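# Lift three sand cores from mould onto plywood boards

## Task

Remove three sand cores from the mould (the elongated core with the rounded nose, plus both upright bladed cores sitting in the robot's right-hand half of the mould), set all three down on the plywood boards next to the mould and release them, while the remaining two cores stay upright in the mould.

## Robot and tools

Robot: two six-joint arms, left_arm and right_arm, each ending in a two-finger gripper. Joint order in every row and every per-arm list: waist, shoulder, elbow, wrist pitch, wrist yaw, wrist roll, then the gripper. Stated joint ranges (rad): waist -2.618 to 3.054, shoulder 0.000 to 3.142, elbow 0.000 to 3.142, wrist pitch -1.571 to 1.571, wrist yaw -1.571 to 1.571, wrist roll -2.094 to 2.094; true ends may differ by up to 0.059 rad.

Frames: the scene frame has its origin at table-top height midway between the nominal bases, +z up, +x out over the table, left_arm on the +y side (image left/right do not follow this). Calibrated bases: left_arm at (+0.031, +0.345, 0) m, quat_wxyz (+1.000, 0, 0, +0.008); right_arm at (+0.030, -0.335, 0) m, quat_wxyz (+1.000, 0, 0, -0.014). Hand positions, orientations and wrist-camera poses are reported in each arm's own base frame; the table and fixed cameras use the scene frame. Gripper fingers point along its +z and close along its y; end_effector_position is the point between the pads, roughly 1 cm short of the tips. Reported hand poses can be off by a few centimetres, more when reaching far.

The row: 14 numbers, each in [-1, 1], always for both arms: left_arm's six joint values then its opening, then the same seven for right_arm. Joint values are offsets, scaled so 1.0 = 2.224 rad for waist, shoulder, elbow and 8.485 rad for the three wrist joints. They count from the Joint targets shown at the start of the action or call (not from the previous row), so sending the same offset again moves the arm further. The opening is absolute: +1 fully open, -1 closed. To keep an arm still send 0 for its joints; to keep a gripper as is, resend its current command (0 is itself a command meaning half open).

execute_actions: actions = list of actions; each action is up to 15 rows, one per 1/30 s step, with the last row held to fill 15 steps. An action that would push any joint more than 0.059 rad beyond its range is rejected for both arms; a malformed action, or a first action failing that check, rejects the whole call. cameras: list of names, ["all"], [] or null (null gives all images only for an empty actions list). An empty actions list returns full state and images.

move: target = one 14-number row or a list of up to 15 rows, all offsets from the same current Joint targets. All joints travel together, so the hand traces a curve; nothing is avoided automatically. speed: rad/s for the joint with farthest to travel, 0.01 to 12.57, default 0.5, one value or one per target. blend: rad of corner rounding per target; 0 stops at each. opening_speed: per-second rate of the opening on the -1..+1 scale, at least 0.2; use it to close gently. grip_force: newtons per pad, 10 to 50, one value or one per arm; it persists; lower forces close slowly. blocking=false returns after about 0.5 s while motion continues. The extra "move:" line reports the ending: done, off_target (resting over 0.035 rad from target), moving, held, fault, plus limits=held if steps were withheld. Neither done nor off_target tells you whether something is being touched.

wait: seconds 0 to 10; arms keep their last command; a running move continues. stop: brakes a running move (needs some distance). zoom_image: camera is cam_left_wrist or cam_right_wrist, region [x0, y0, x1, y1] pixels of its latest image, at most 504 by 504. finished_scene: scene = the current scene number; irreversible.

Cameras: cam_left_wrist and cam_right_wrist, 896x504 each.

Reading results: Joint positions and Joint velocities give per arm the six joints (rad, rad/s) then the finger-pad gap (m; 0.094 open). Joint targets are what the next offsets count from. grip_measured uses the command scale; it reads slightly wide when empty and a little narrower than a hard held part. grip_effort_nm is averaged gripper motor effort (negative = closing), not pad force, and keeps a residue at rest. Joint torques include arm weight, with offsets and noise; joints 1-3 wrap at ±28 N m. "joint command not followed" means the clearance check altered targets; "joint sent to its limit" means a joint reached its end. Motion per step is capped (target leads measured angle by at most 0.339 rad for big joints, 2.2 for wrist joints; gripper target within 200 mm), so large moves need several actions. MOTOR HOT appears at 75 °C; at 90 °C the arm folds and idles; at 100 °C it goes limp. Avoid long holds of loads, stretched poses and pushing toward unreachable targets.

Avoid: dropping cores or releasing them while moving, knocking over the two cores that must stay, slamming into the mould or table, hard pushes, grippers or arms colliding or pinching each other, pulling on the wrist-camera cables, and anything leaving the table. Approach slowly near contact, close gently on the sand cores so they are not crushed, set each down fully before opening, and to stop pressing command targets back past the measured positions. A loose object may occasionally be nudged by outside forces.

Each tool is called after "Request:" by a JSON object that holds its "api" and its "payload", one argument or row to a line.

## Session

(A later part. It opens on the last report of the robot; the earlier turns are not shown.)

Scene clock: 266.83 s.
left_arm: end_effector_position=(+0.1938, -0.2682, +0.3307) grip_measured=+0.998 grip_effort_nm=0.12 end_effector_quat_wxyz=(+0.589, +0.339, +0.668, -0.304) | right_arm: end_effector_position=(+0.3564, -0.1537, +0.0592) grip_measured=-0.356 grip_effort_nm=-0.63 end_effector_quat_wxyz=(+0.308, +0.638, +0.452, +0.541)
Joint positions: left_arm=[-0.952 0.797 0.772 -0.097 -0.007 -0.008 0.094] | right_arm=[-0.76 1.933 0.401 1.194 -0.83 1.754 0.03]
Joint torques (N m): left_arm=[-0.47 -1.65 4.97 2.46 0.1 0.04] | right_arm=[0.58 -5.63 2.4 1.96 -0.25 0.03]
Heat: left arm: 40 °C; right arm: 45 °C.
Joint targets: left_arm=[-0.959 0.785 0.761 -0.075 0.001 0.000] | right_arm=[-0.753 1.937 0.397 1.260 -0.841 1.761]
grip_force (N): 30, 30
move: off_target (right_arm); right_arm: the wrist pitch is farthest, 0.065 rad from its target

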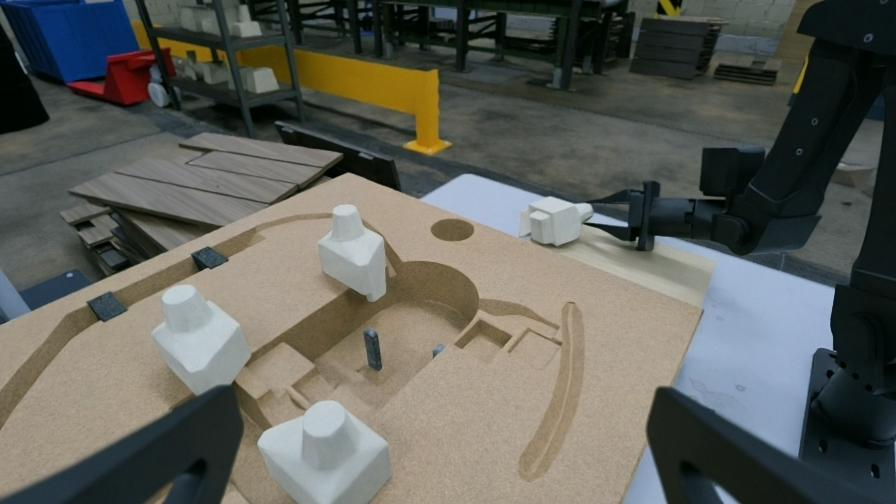

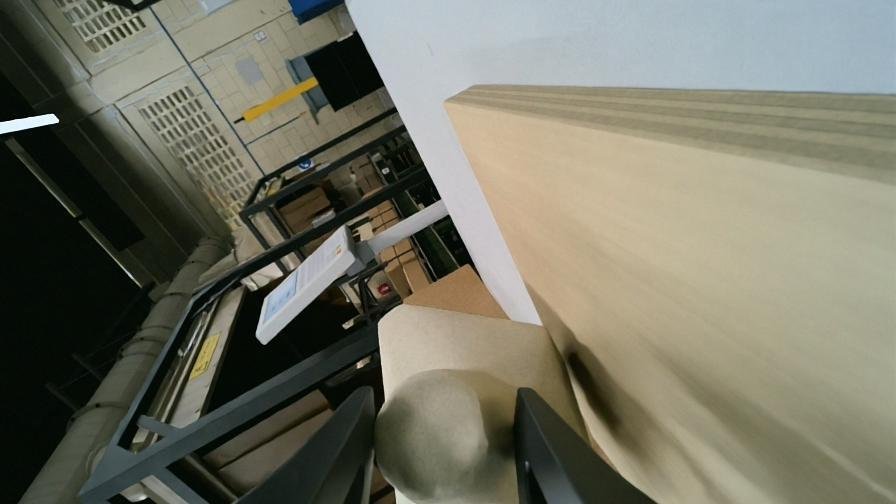

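Request:
{"api": "move", "payload": {
  "target": [
    [0,0,0,0,0,0,1,-0.0157,-0.0243,-0.031,0.003,-0.0035,0,-0.6],
    [0,0,0,0,0,0,1,-0.0157,0.0081,-0.031,0.0106,-0.0035,0,-0.6]
  ],
  "cameras": ["all"],
  "speed": 0.1
}}

Request:
{"api": "zoom_image", "payload": {
  "camera": "cam_left_wrist",
  "region": [480, 140, 680, 320]
}}

Scene clock: 275.97 s.
left_arm: end_effector_position=(+0.1938, -0.2682, +0.3307) grip_measured=+0.998 grip_effort_nm=0.11 end_effector_quat_wxyz=(+0.589, +0.339, +0.668, -0.304) | right_arm: end_effector_position=(+0.3424, -0.1478, +0.0583) grip_measured=-0.357 grip_effort_nm=-0.63 end_effector_quat_wxyz=(+0.319, +0.631, +0.451, +0.544)
Joint positions: left_arm=[-0.952 0.797 0.772 -0.097 -0.007 -0.008 0.094] | right_arm=[-0.781 1.947 0.334 1.3 -0.845 1.752 0.03]
Joint torques (N m): left_arm=[-0.44 -1.61 4.98 2.46 0.09 0.04] | right_arm=[-0.61 -5 1.88 1.81 -0.38 0.06]
Heat: left arm: 41 °C; right arm: 45 °C.
Joint targets: left_arm=[-0.959 0.785 0.761 -0.075 0.001 0.000] | right_arm=[-0.788 1.955 0.328 1.349 -0.871 1.761]
grip_force (N): 30, 30
move: off_target (right_arm); right_arm: the wrist pitch is farthest, 0.050 rad from its target

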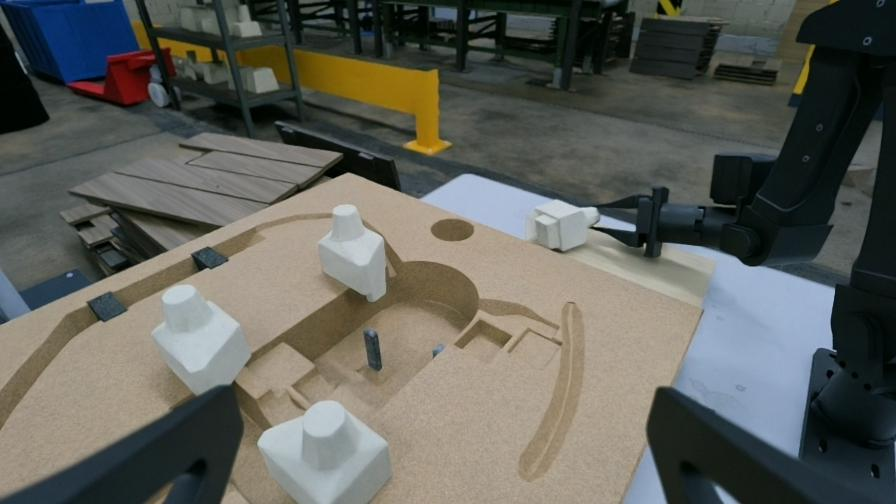

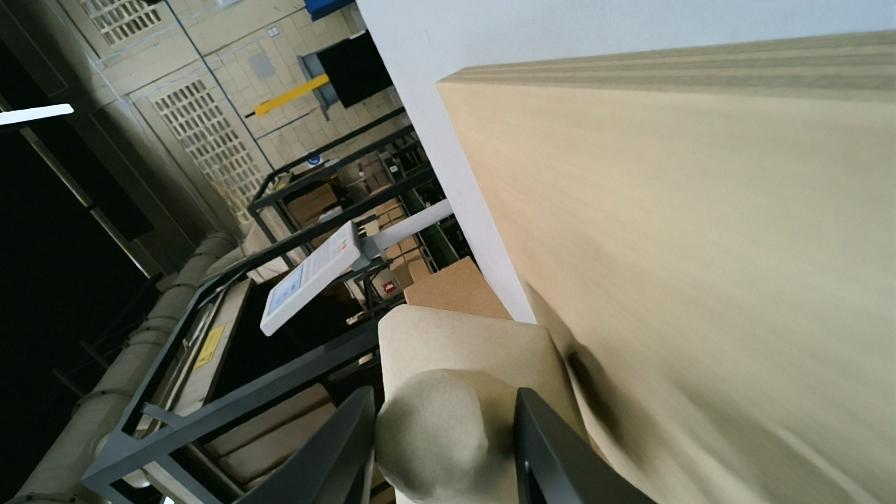

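Scaled by 2.520.

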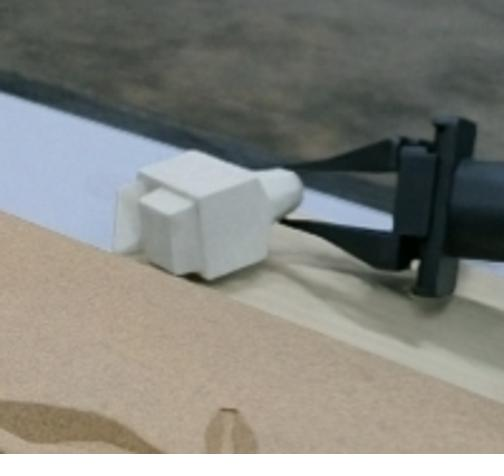

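Request:
{"api": "move", "payload": {
  "target": [0,0,0,0,0,0,1,0,0.027,0,0.006,0,0,-0.6],
  "cameras": ["all"],
  "speed": 0.08
}}

Request:
{"api": "zoom_image", "payload": {
  "camera": "cam_left_wrist",
  "region": [480, 140, 680, 320]
}}

Scene clock: 279.53 s.
left_arm: end_effector_position=(+0.1938, -0.2682, +0.3307) grip_measured=+0.998 grip_effort_nm=0.11 end_effector_quat_wxyz=(+0.589, +0.339, +0.668, -0.304) | right_arm: end_effector_position=(+0.3428, -0.1472, +0.0580) grip_measured=-0.357 grip_effort_nm=-0.63 end_effector_quat_wxyz=(+0.330, +0.617, +0.457, +0.549)
Joint positions: left_arm=[-0.952 0.797 0.772 -0.097 -0.007 -0.008 0.094] | right_arm=[-0.784 1.995 0.334 1.382 -0.862 1.749 0.03]
Joint torques (N m): left_arm=[-0.53 -1.59 5 2.47 0.12 0.02] | right_arm=[-0.29 -4.21 1.66 1.53 -0.19 0.09]
Heat: left arm: 41 °C; right arm: 45 °C.
Joint targets: left_arm=[-0.959 0.785 0.761 -0.075 0.001 0.000] | right_arm=[-0.788 2.015 0.328 1.401 -0.871 1.760]
grip_force (N): 30, 30
move: done

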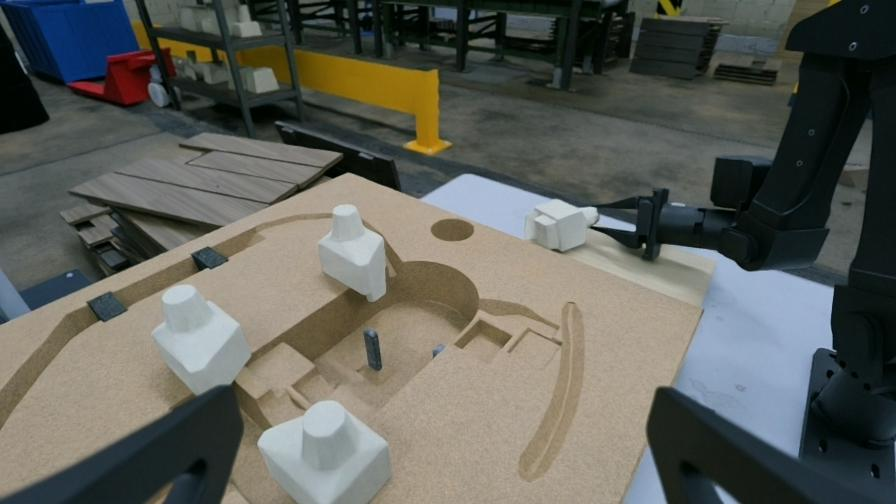

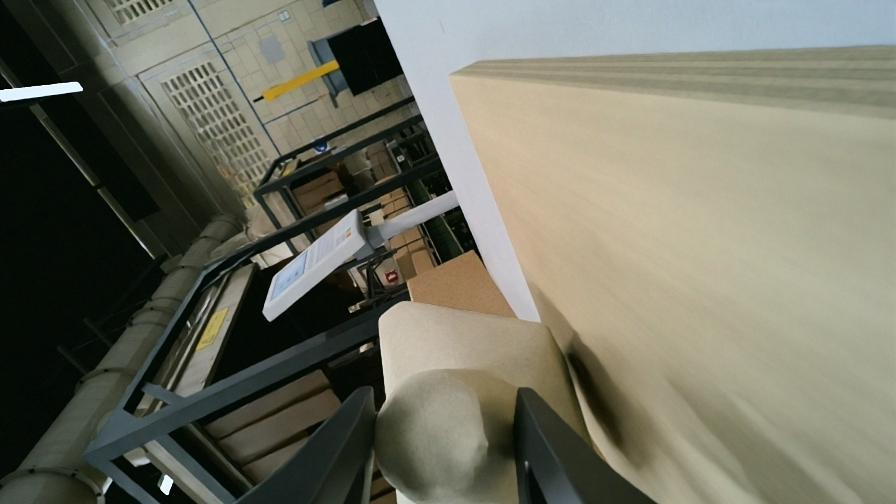

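Scaled by 2.520.

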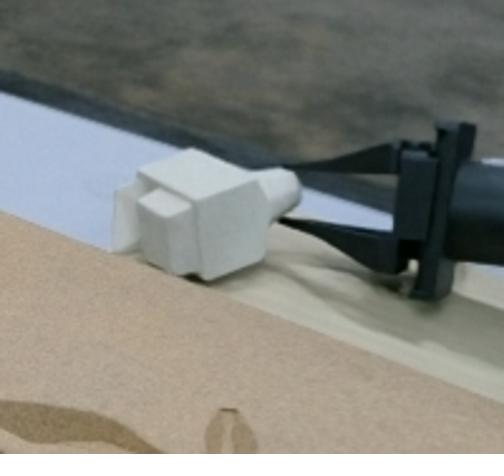

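Request:
{"api": "move", "payload": {
  "target": [
    [0,0,0,0,0,0,1,0.0126,-0.1787,0.0655,-0.0904,0.0102,-0.0283,-0.6],
    [0,0,0,0,0,0,1,0.0126,-0.146,0.0571,-0.0797,0.0102,-0.0283,-0.6]
  ],
  "cameras": ["all"],
  "speed": 0.25
}}

Request:
{"api": "zoom_image", "payload": {
  "camera": "cam_left_wrist",
  "region": [480, 140, 680, 320]
}}

Scene clock: 292.27 s.
left_arm: end_effector_position=(+0.1938, -0.2682, +0.3307) grip_measured=+0.998 grip_effort_nm=0.12 end_effector_quat_wxyz=(+0.589, +0.339, +0.668, -0.304) | right_arm: end_effector_position=(+0.3434, -0.1547, +0.0619) grip_measured=-0.358 grip_effort_nm=-0.63 end_effector_quat_wxyz=(+0.290, +0.666, +0.497, +0.474)
Joint positions: left_arm=[-0.952 0.797 0.772 -0.097 -0.007 -0.008 0.094] | right_arm=[-0.768 1.685 0.445 0.676 -0.775 1.534 0.03]
Joint torques (N m): left_arm=[-0.39 -1.63 4.97 2.49 0.11 0.03] | right_arm=[0.7 -4.79 4.77 1.69 -0.3 -0.2]
Heat: left arm: 42 °C; right arm: 45 °C.
Joint targets: left_arm=[-0.959 0.785 0.761 -0.075 0.001 0.000] | right_arm=[-0.760 1.691 0.455 0.724 -0.785 1.521]
grip_force (N): 30, 30
move: off_target (right_arm); right_arm: the wrist pitch is farthest, 0.049 rad from its target

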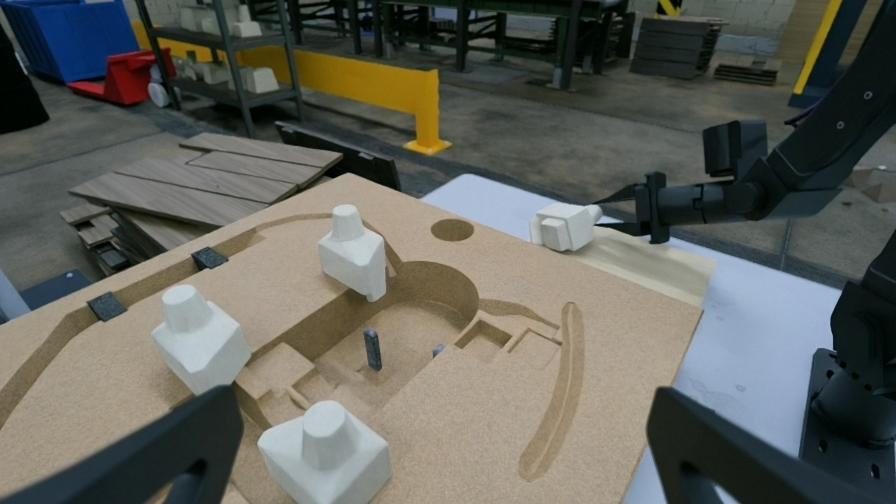

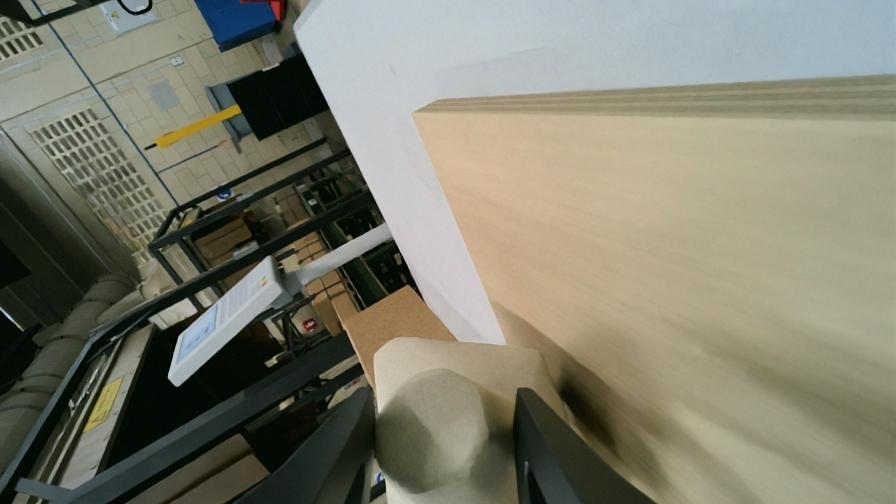

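Scaled by 2.520.

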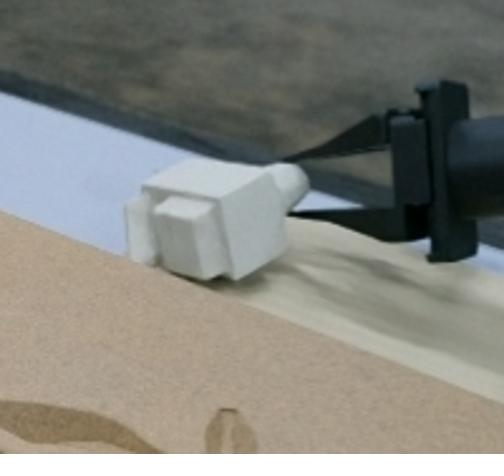

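Request:
{"api": "move", "payload": {
  "target": [0,0,0,0,0,0,1,0,0.027,-0.007,0.0088,0,0,-0.6],
  "cameras": ["all"],
  "speed": 0.08
}}

Request:
{"api": "zoom_image", "payload": {
  "camera": "cam_left_wrist",
  "region": [480, 140, 680, 320]
}}

Scene clock: 296.27 s.
left_arm: end_effector_position=(+0.1938, -0.2682, +0.3307) grip_measured=+0.998 grip_effort_nm=0.12 end_effector_quat_wxyz=(+0.589, +0.339, +0.668, -0.304) | right_arm: end_effector_position=(+0.3473, -0.1584, +0.0568) grip_measured=-0.360 grip_effort_nm=-0.63 end_effector_quat_wxyz=(+0.301, +0.659, +0.499, +0.476)
Joint positions: left_arm=[-0.952 0.797 0.772 -0.097 -0.007 -0.008 0.094] | right_arm=[-0.768 1.743 0.445 0.76 -0.775 1.533 0.03]
Joint torques (N m): left_arm=[-0.46 -1.66 5 2.47 0.11 0.01] | right_arm=[0.68 -4.81 3.33 1.64 -0.28 -0.17]
Heat: left arm: 42 °C; right arm: 45 °C.
Joint targets: left_arm=[-0.959 0.785 0.761 -0.075 0.001 0.000] | right_arm=[-0.760 1.751 0.440 0.799 -0.785 1.521]
grip_force (N): 30, 30
move: off_target (right_arm); right_arm: the wrist pitch is farthest, 0.039 rad from its target

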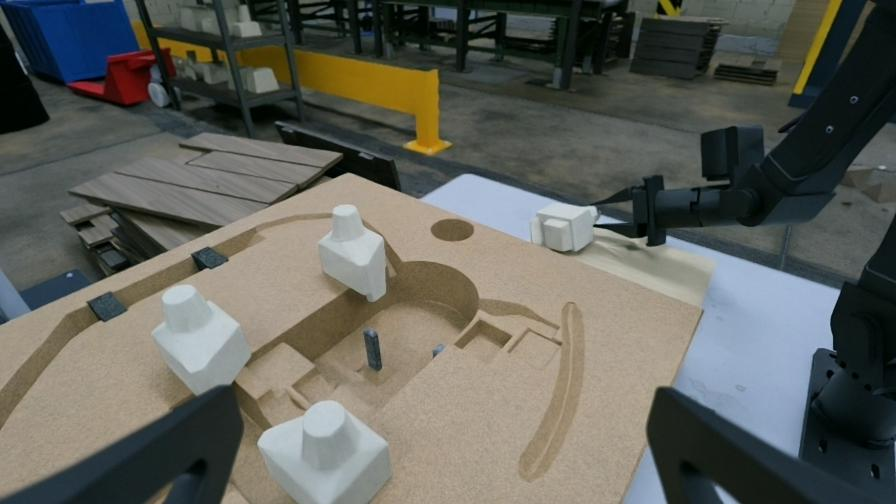

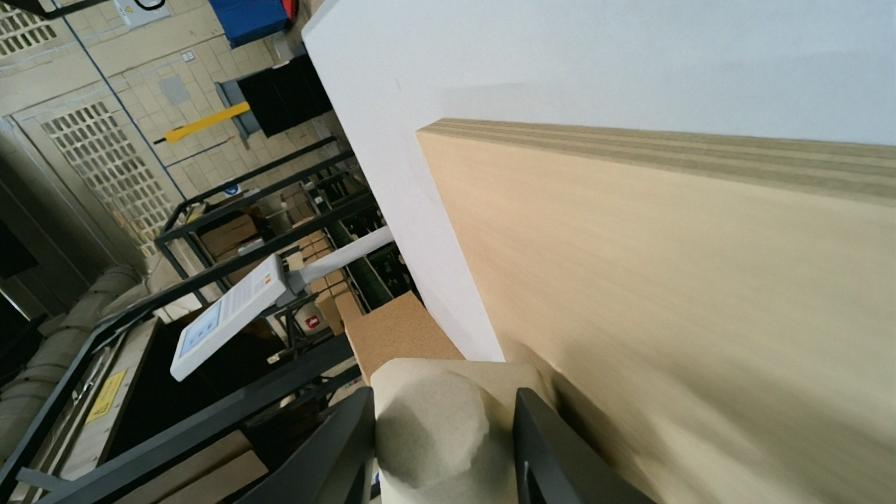

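Scaled by 2.520.

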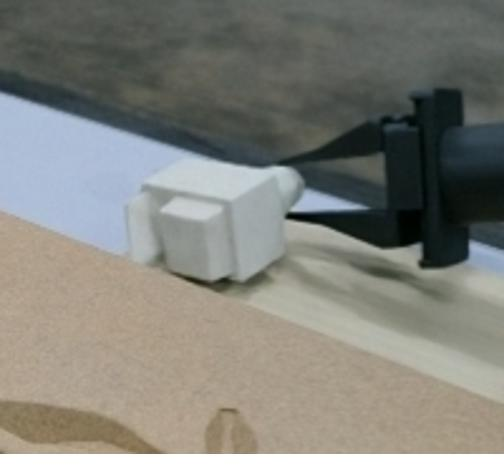

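Request:
{"api": "move", "payload": {
  "target": [0,0,0,0,0,0,1,0,0.027,-0.007,0.0088,0,0,-0.6],
  "cameras": ["all"],
  "speed": 0.08
}}

Request:
{"api": "zoom_image", "payload": {
  "camera": "cam_left_wrist",
  "region": [480, 140, 680, 320]
}}

Scene clock: 300.10 s.
left_arm: end_effector_position=(+0.1938, -0.2682, +0.3307) grip_measured=+0.998 grip_effort_nm=0.12 end_effector_quat_wxyz=(+0.589, +0.339, +0.668, -0.304) | right_arm: end_effector_position=(+0.3498, -0.1609, +0.0522) grip_measured=-0.364 grip_effort_nm=-0.63 end_effector_quat_wxyz=(+0.315, +0.650, +0.501, +0.478)
Joint positions: left_arm=[-0.952 0.797 0.772 -0.097 -0.007 -0.008 0.094] | right_arm=[-0.768 1.799 0.436 0.858 -0.775 1.533 0.03]
Joint torques (N m): left_arm=[-0.43 -1.65 5 2.5 0.11 0] | right_arm=[0.68 -4.7 2.58 1.45 -0.28 -0.17]
Heat: left arm: 42 °C; right arm: 45 °C.
Joint targets: left_arm=[-0.959 0.785 0.761 -0.075 0.001 0.000] | right_arm=[-0.760 1.811 0.424 0.874 -0.785 1.521]
grip_force (N): 30, 30
move: done

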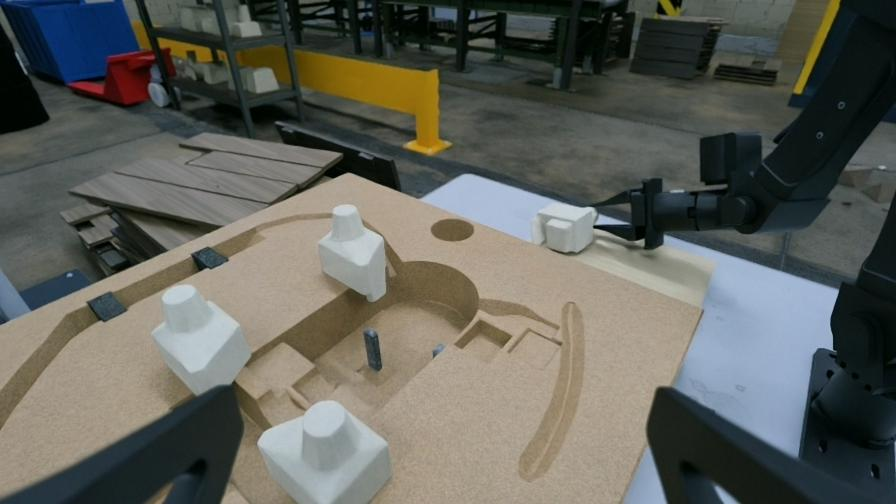

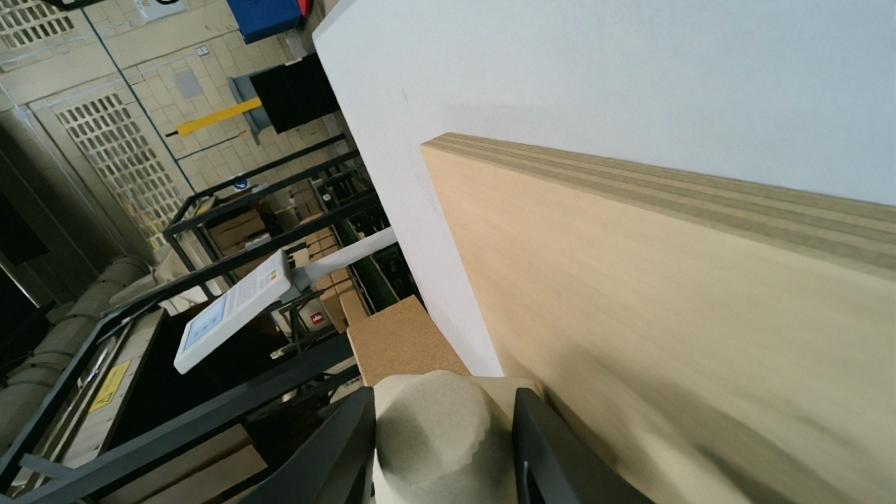

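Scaled by 2.520.

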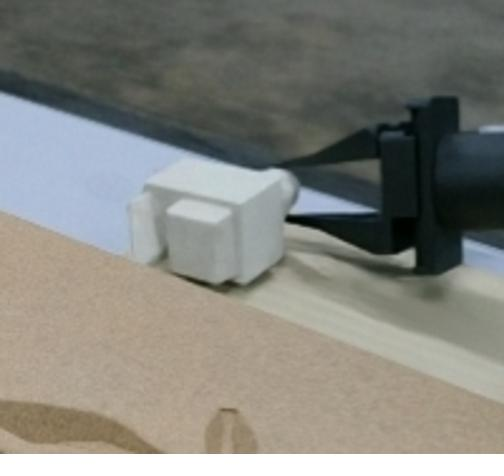

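Request:
{"api": "move", "payload": {
  "target": [
    [0,0,0,0,0,0,1,0,0.02,-0.005,0.0066,0,0,-0.6],
    [0,0,0,0,0,0,1,0,0.02,-0.005,0.0066,0,0,-0.15]
  ],
  "cameras": ["all"],
  "speed": 0.08,
  "opening_speed": 0.2
}}

Request:
{"api": "zoom_image", "payload": {
  "camera": "cam_left_wrist",
  "region": [480, 140, 680, 320]
}}

Scene clock: 306.77 s.
left_arm: end_effector_position=(+0.1938, -0.2682, +0.3307) grip_measured=+0.998 grip_effort_nm=0.11 end_effector_quat_wxyz=(+0.589, +0.339, +0.668, -0.304) | right_arm: end_effector_position=(+0.3483, -0.1580, +0.0435) grip_measured=-0.153 grip_effort_nm=0.20 end_effector_quat_wxyz=(+0.314, +0.647, +0.501, +0.481)
Joint positions: left_arm=[-0.952 0.797 0.772 -0.097 -0.007 -0.008 0.094] | right_arm=[-0.768 1.847 0.42 0.927 -0.782 1.535 0.04]
Joint torques (N m): left_arm=[-0.51 -1.62 5.04 2.49 0.11 0.01] | right_arm=[0.66 -5.11 2.66 1.32 -0.2 -0.21]
Heat: left arm: 42 °C; right arm: 45 °C.
Joint targets: left_arm=[-0.959 0.785 0.761 -0.075 0.001 0.000] | right_arm=[-0.760 1.855 0.413 0.930 -0.785 1.520]
grip_force (N): 30, 30
move: done

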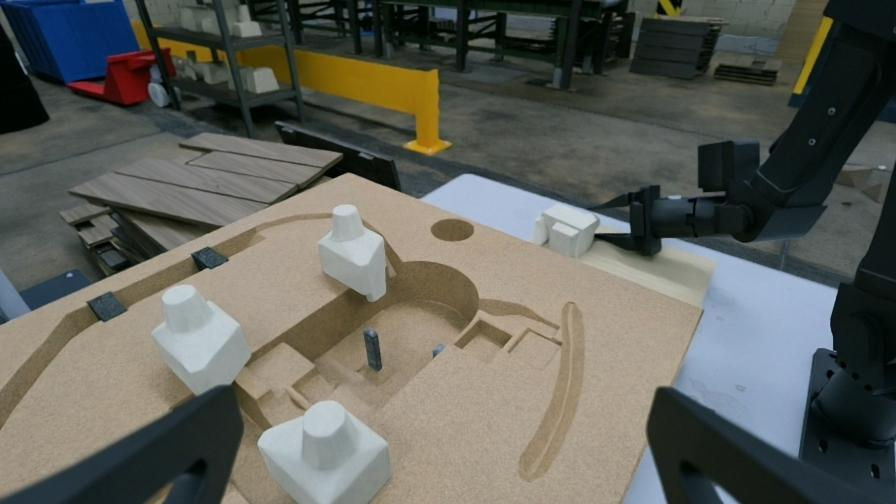

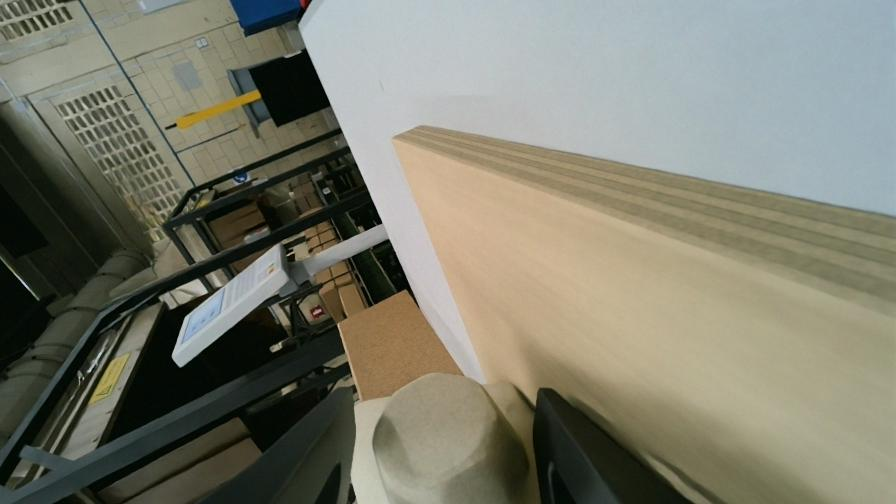

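Scaled by 2.520.

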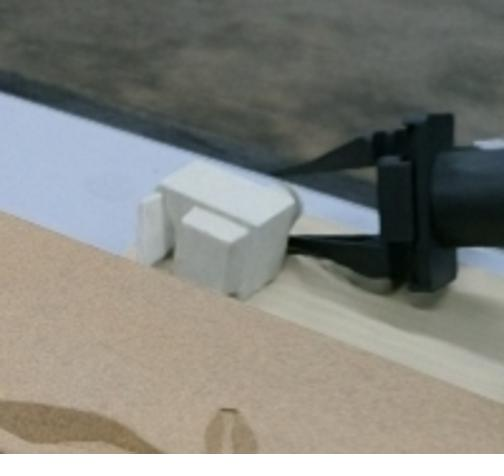

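Request:
{"api": "move", "payload": {
  "target": [0,0,0,0,0,0,1,-0.0917,-0.1157,-0.036,-0.0385,-0.0194,-0.0218,-0.15],
  "cameras": ["all"],
  "speed": 0.12
}}

Request:
{"api": "zoom_image", "payload": {
  "camera": "cam_left_wrist",
  "region": [480, 140, 680, 320]
}}

Scene clock: 316.63 s.
left_arm: end_effector_position=(+0.1938, -0.2682, +0.3307) grip_measured=+0.998 grip_effort_nm=0.12 end_effector_quat_wxyz=(+0.589, +0.339, +0.668, -0.304) | right_arm: end_effector_position=(+0.2926, -0.1604, +0.0552) grip_measured=-0.153 grip_effort_nm=0.18 end_effector_quat_wxyz=(+0.300, +0.655, +0.505, +0.476)
Joint positions: left_arm=[-0.952 0.797 0.772 -0.097 -0.007 -0.008 0.094] | right_arm=[-0.956 1.62 0.342 0.608 -0.939 1.352 0.04]
Joint torques (N m): left_arm=[-0.49 -1.55 4.96 2.48 0.1 0.01] | right_arm=[-0.73 -6.22 2.99 1.07 -0.36 -0.24]
Heat: left arm: 43 °C; right arm: 44 °C.
Joint targets: left_arm=[-0.959 0.785 0.761 -0.075 0.001 0.000] | right_arm=[-0.964 1.598 0.333 0.603 -0.949 1.336]
grip_force (N): 30, 30
move: done

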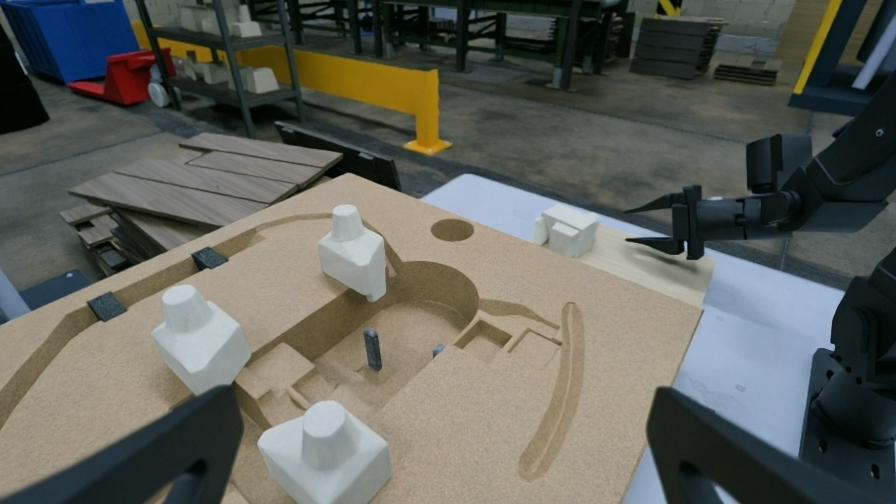

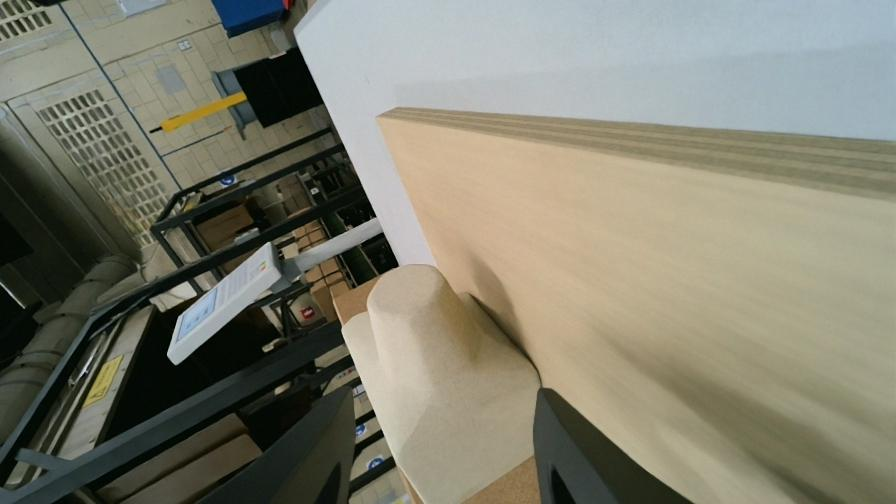

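Scaled by 2.520.

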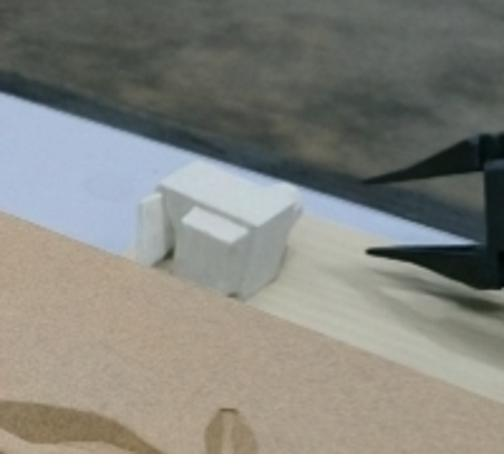

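Request:
{"api": "move", "payload": {
  "target": [
    [0,0,0,0,0,0,1,0,-0.2003,0.1632,-0.0938,0,-0.218,-0.15],
    [0,0,0,0,0,0,1,0.6682,0.0849,0.4683,-0.0708,0.1601,-0.1367,-0.15],
    [0,0,0,0,0,0,1,0.6682,0.0849,0.4683,-0.0708,0.1601,-0.1367,1]
  ],
  "cameras": ["all"],
  "speed": 0.8
}}

Scene clock: 335.57 s.
left_arm: end_effector_position=(+0.1938, -0.2682, +0.3307) grip_measured=+0.998 grip_effort_nm=0.11 end_effector_quat_wxyz=(+0.589, +0.339, +0.668, -0.304) | right_arm: end_effector_position=(+0.4950, +0.2085, +0.2207) grip_measured=+0.997 grip_effort_nm=0.18 end_effector_quat_wxyz=(+0.541, -0.048, +0.839, +0.016)
Joint positions: left_arm=[-0.952 0.797 0.772 -0.097 -0.007 -0.008 0.094] | right_arm=[0.528 1.778 1.338 -0.026 0.399 0.165 0.094]
Joint torques (N m): left_arm=[-0.43 -1.59 5.03 2.48 0.11 0.02] | right_arm=[-0.53 -7.49 9.16 1.69 0.18 0.09]
Heat: left arm: 43 °C; right arm: 43 °C.
Joint targets: left_arm=[-0.959 0.785 0.761 -0.075 0.001 0.000] | right_arm=[0.523 1.787 1.374 0.002 0.409 0.176]
grip_force (N): 30, 30
move: off_target (right_arm); target 3's new numbers were sent with right_arm's elbow 0.037 rad from that target; right_arm: the elbow is farthest, 0.037 rad from its target

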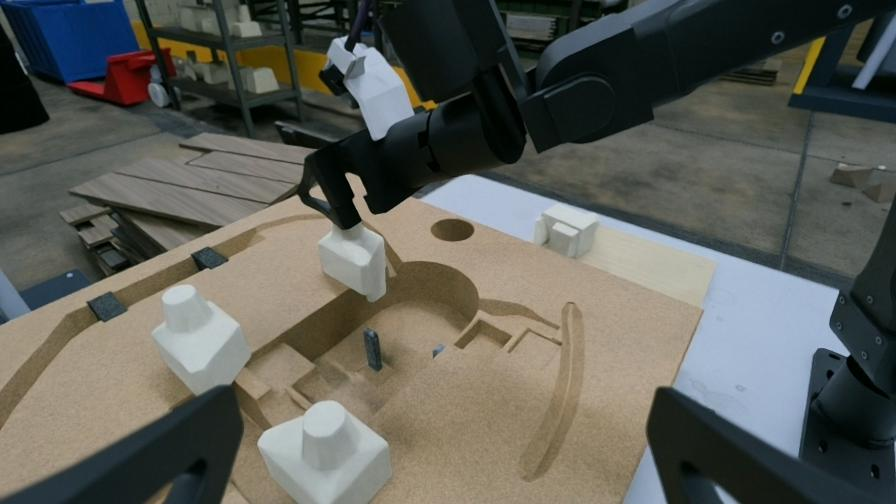

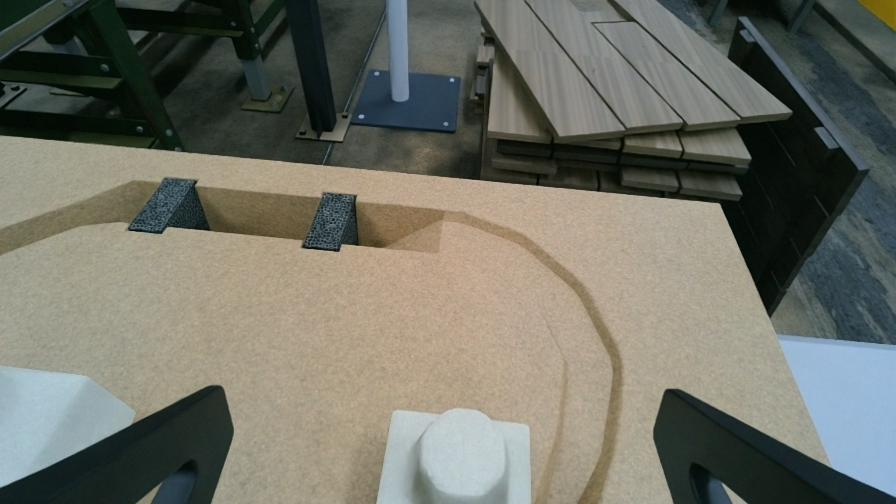

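Request:
{"api": "move", "payload": {
  "target": [0,0,0,0,0,0,1,-0.0135,0.0418,-0.067,0.0275,-0.0031,-0.0013,1],
  "cameras": ["all"],
  "speed": 0.15
}}

Scene clock: 344.23 s.
left_arm: end_effector_position=(+0.1938, -0.2682, +0.3307) grip_measured=+0.998 grip_effort_nm=0.11 end_effector_quat_wxyz=(+0.589, +0.339, +0.668, -0.304) | right_arm: end_effector_position=(+0.5116, +0.2026, +0.1750) grip_measured=+0.997 grip_effort_nm=0.18 end_effector_quat_wxyz=(+0.554, -0.035, +0.832, +0.019)
Joint positions: left_arm=[-0.952 0.797 0.772 -0.097 -0.007 -0.008 0.094] | right_arm=[0.5 1.87 1.235 0.204 0.39 0.165 0.094]
Joint torques (N m): left_arm=[-0.53 -1.65 5.03 2.46 0.12 0.03] | right_arm=[-0.66 -7.92 5.31 1.71 0.01 -0.04]
Heat: left arm: 44 °C; right arm: 45 °C.
Joint targets: left_arm=[-0.959 0.785 0.761 -0.075 0.001 0.000] | right_arm=[0.492 1.880 1.226 0.236 0.383 0.165]
grip_force (N): 30, 30
move: done

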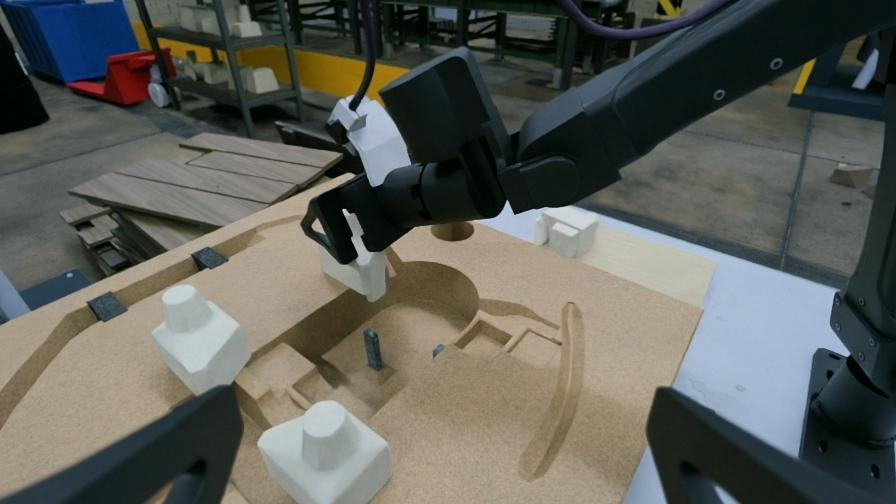

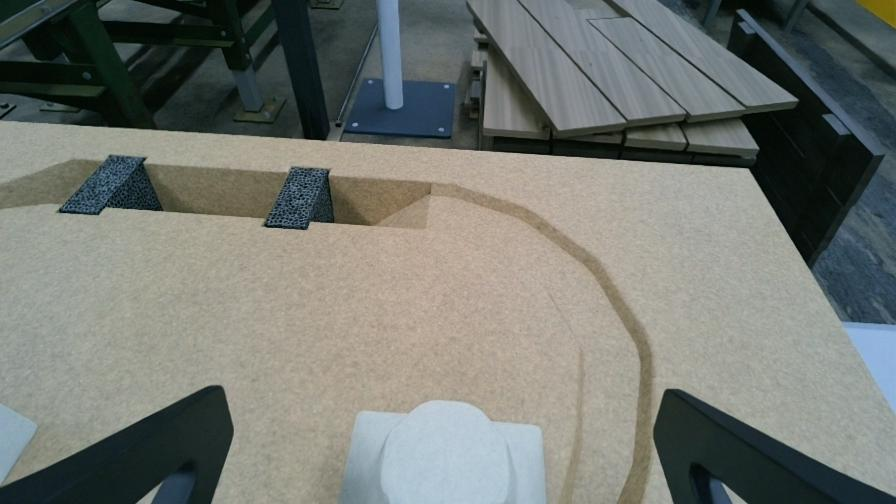

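Request:
{"api": "move", "payload": {
  "target": [
    [0,0,0,0,0,0,1,0,0.0008,-0.0269,0.007,0,0,1],
    [0,0,0,0,0,0,1,0,0.0008,-0.0269,0.007,0,0,-0.6]
  ],
  "cameras": ["cam_right_wrist"],
  "speed": 0.12,
  "opening_speed": 0.8
}}

Scene clock: 353.20 s.
left_arm: end_effector_position=(+0.1938, -0.2682, +0.3307) grip_measured=+0.998 grip_effort_nm=0.12 end_effector_quat_wxyz=(+0.589, +0.339, +0.668, -0.304) | right_arm: end_effector_position=(+0.5061, +0.2016, +0.1613) grip_measured=-0.298 grip_effort_nm=-0.59 end_effector_quat_wxyz=(+0.553, -0.038, +0.832, +0.024)
Joint positions: left_arm=[-0.952 0.797 0.772 -0.097 -0.007 -0.008 0.094] | right_arm=[0.5 1.87 1.175 0.265 0.378 0.165 0.033]
Joint torques (N m): left_arm=[-0.57 -1.59 4.97 2.46 0.1 0.01] | right_arm=[-0.66 -7.66 5.15 1.72 0.11 -0.04]
Heat: left arm: 44 °C; right arm: 46 °C.
Joint targets: left_arm=[-0.959 0.785 0.761 -0.075 0.001 0.000] | right_arm=[0.492 1.882 1.166 0.295 0.383 0.165]
grip_force (N): 30, 30
move: done
Images, in order (width x height): cam_right_wrist 896x504.

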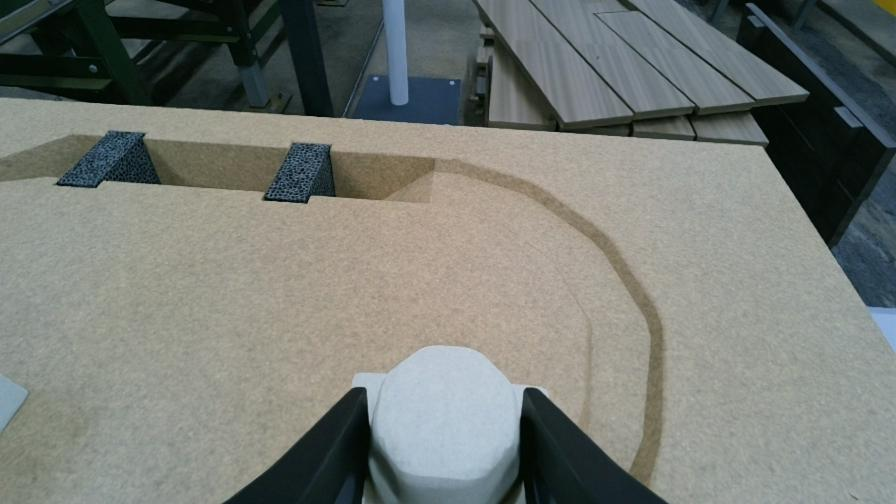

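Request:
{"api": "move", "payload": {
  "target": [
    [0,0,0,0,0,0,1,0,-0.0238,0.0366,-0.0148,0,0,-0.6],
    [0,0,0,0,0,0,1,0,-0.0402,0.0812,-0.0282,0,0,-0.6],
    [0,0,0,0,0,0,1,0,-0.049,0.1778,-0.0547,0,0,-0.6]
  ],
  "cameras": ["all"],
  "speed": [0.12,0.12,0.25],
  "blend": 0.02
}}

Scene clock: 363.47 s.
left_arm: end_effector_position=(+0.1938, -0.2682, +0.3307) grip_measured=+0.998 grip_effort_nm=0.12 end_effector_quat_wxyz=(+0.589, +0.339, +0.668, -0.304) | right_arm: end_effector_position=(+0.5067, +0.2040, +0.2301) grip_measured=-0.300 grip_effort_nm=-0.63 end_effector_quat_wxyz=(+0.508, -0.054, +0.860, +0.007)
Joint positions: left_arm=[-0.952 0.797 0.772 -0.097 -0.007 -0.008 0.094] | right_arm=[0.5 1.828 1.509 -0.227 0.368 0.165 0.033]
Joint torques (N m): left_arm=[-0.46 -1.63 5 2.48 0.1 0.04] | right_arm=[-0.66 -13.24 10.5 1.92 0.23 -0.05]
Heat: left arm: 44 °C; right arm: 46 °C.
Joint targets: left_arm=[-0.959 0.785 0.761 -0.075 0.001 0.000] | right_arm=[0.492 1.772 1.561 -0.169 0.383 0.165]
grip_force (N): 30, 30
move: off_target (right_arm); right_arm: the wrist pitch is farthest, 0.058 rad from its target

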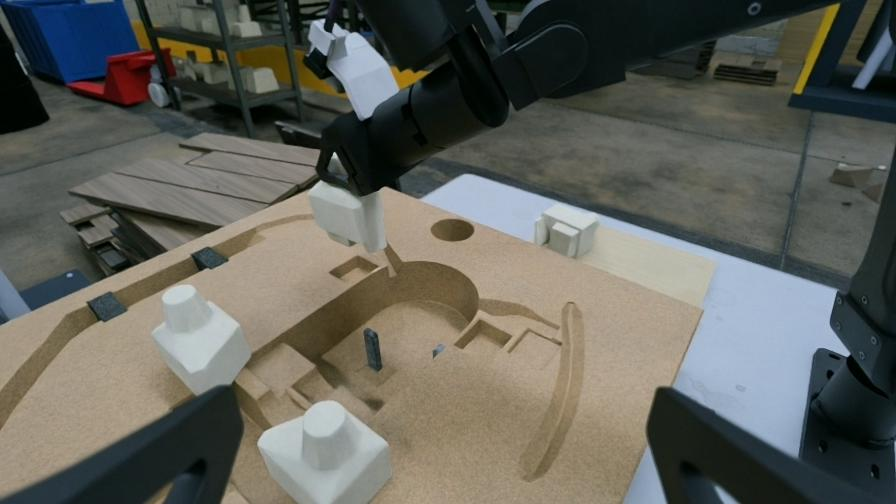

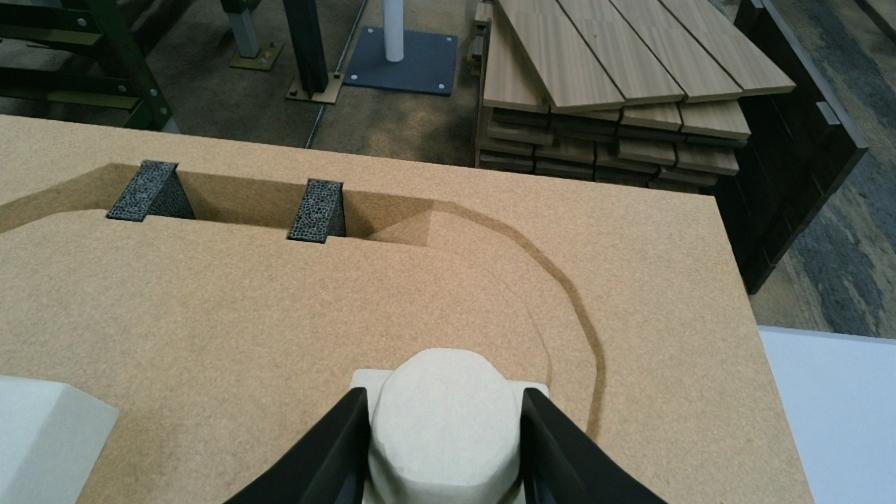

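Request:
{"api": "move", "payload": {
  "target": [
    [0,0,0,0,0,0,1,-0.6994,-0.312,-0.3671,-0.0233,-0.1654,-0.1032,-0.6],
    [0,0,0,0,0,0,1,-0.6994,-0.312,-0.3671,-0.0233,-0.1654,0.1031,-0.6]
  ],
  "cameras": ["all"],
  "speed": 0.6
}}

Scene clock: 383.97 s.
left_arm: end_effector_position=(+0.1938, -0.2682, +0.3308) grip_measured=+0.998 grip_effort_nm=0.12 end_effector_quat_wxyz=(+0.589, +0.339, +0.668, -0.304) | right_arm: end_effector_position=(+0.2661, -0.1673, +0.2037) grip_measured=-0.301 grip_effort_nm=-0.63 end_effector_quat_wxyz=(+0.353, +0.610, +0.569, +0.422)
Joint positions: left_arm=[-0.952 0.797 0.772 -0.097 -0.007 -0.008 0.094] | right_arm=[-1.057 1.108 0.743 -0.402 -0.969 1.023 0.033]
Joint torques (N m): left_arm=[-0.57 -1.58 5.01 2.47 0.13 0.05] | right_arm=[-0.53 -4.94 6.12 1.38 -0.8 0.14]
Heat: left arm: 45 °C; right arm: 47 °C.
Joint targets: left_arm=[-0.959 0.785 0.761 -0.075 0.001 0.000] | right_arm=[-1.063 1.079 0.745 -0.367 -1.020 1.039]
grip_force (N): 30, 30
move: off_target (right_arm); right_arm: the wrist yaw is farthest, 0.052 rad from its target

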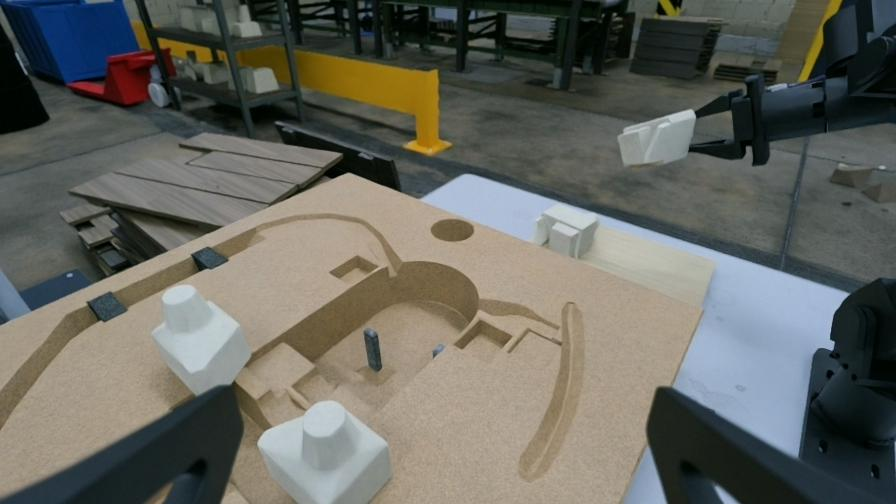

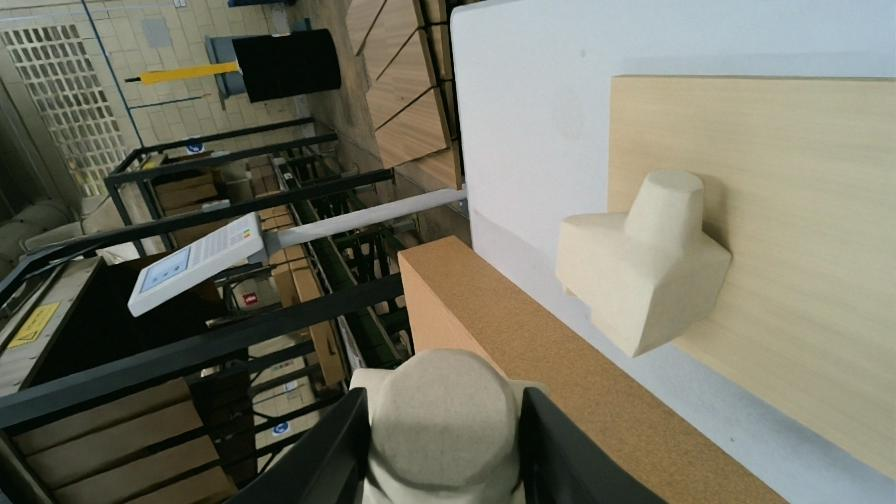

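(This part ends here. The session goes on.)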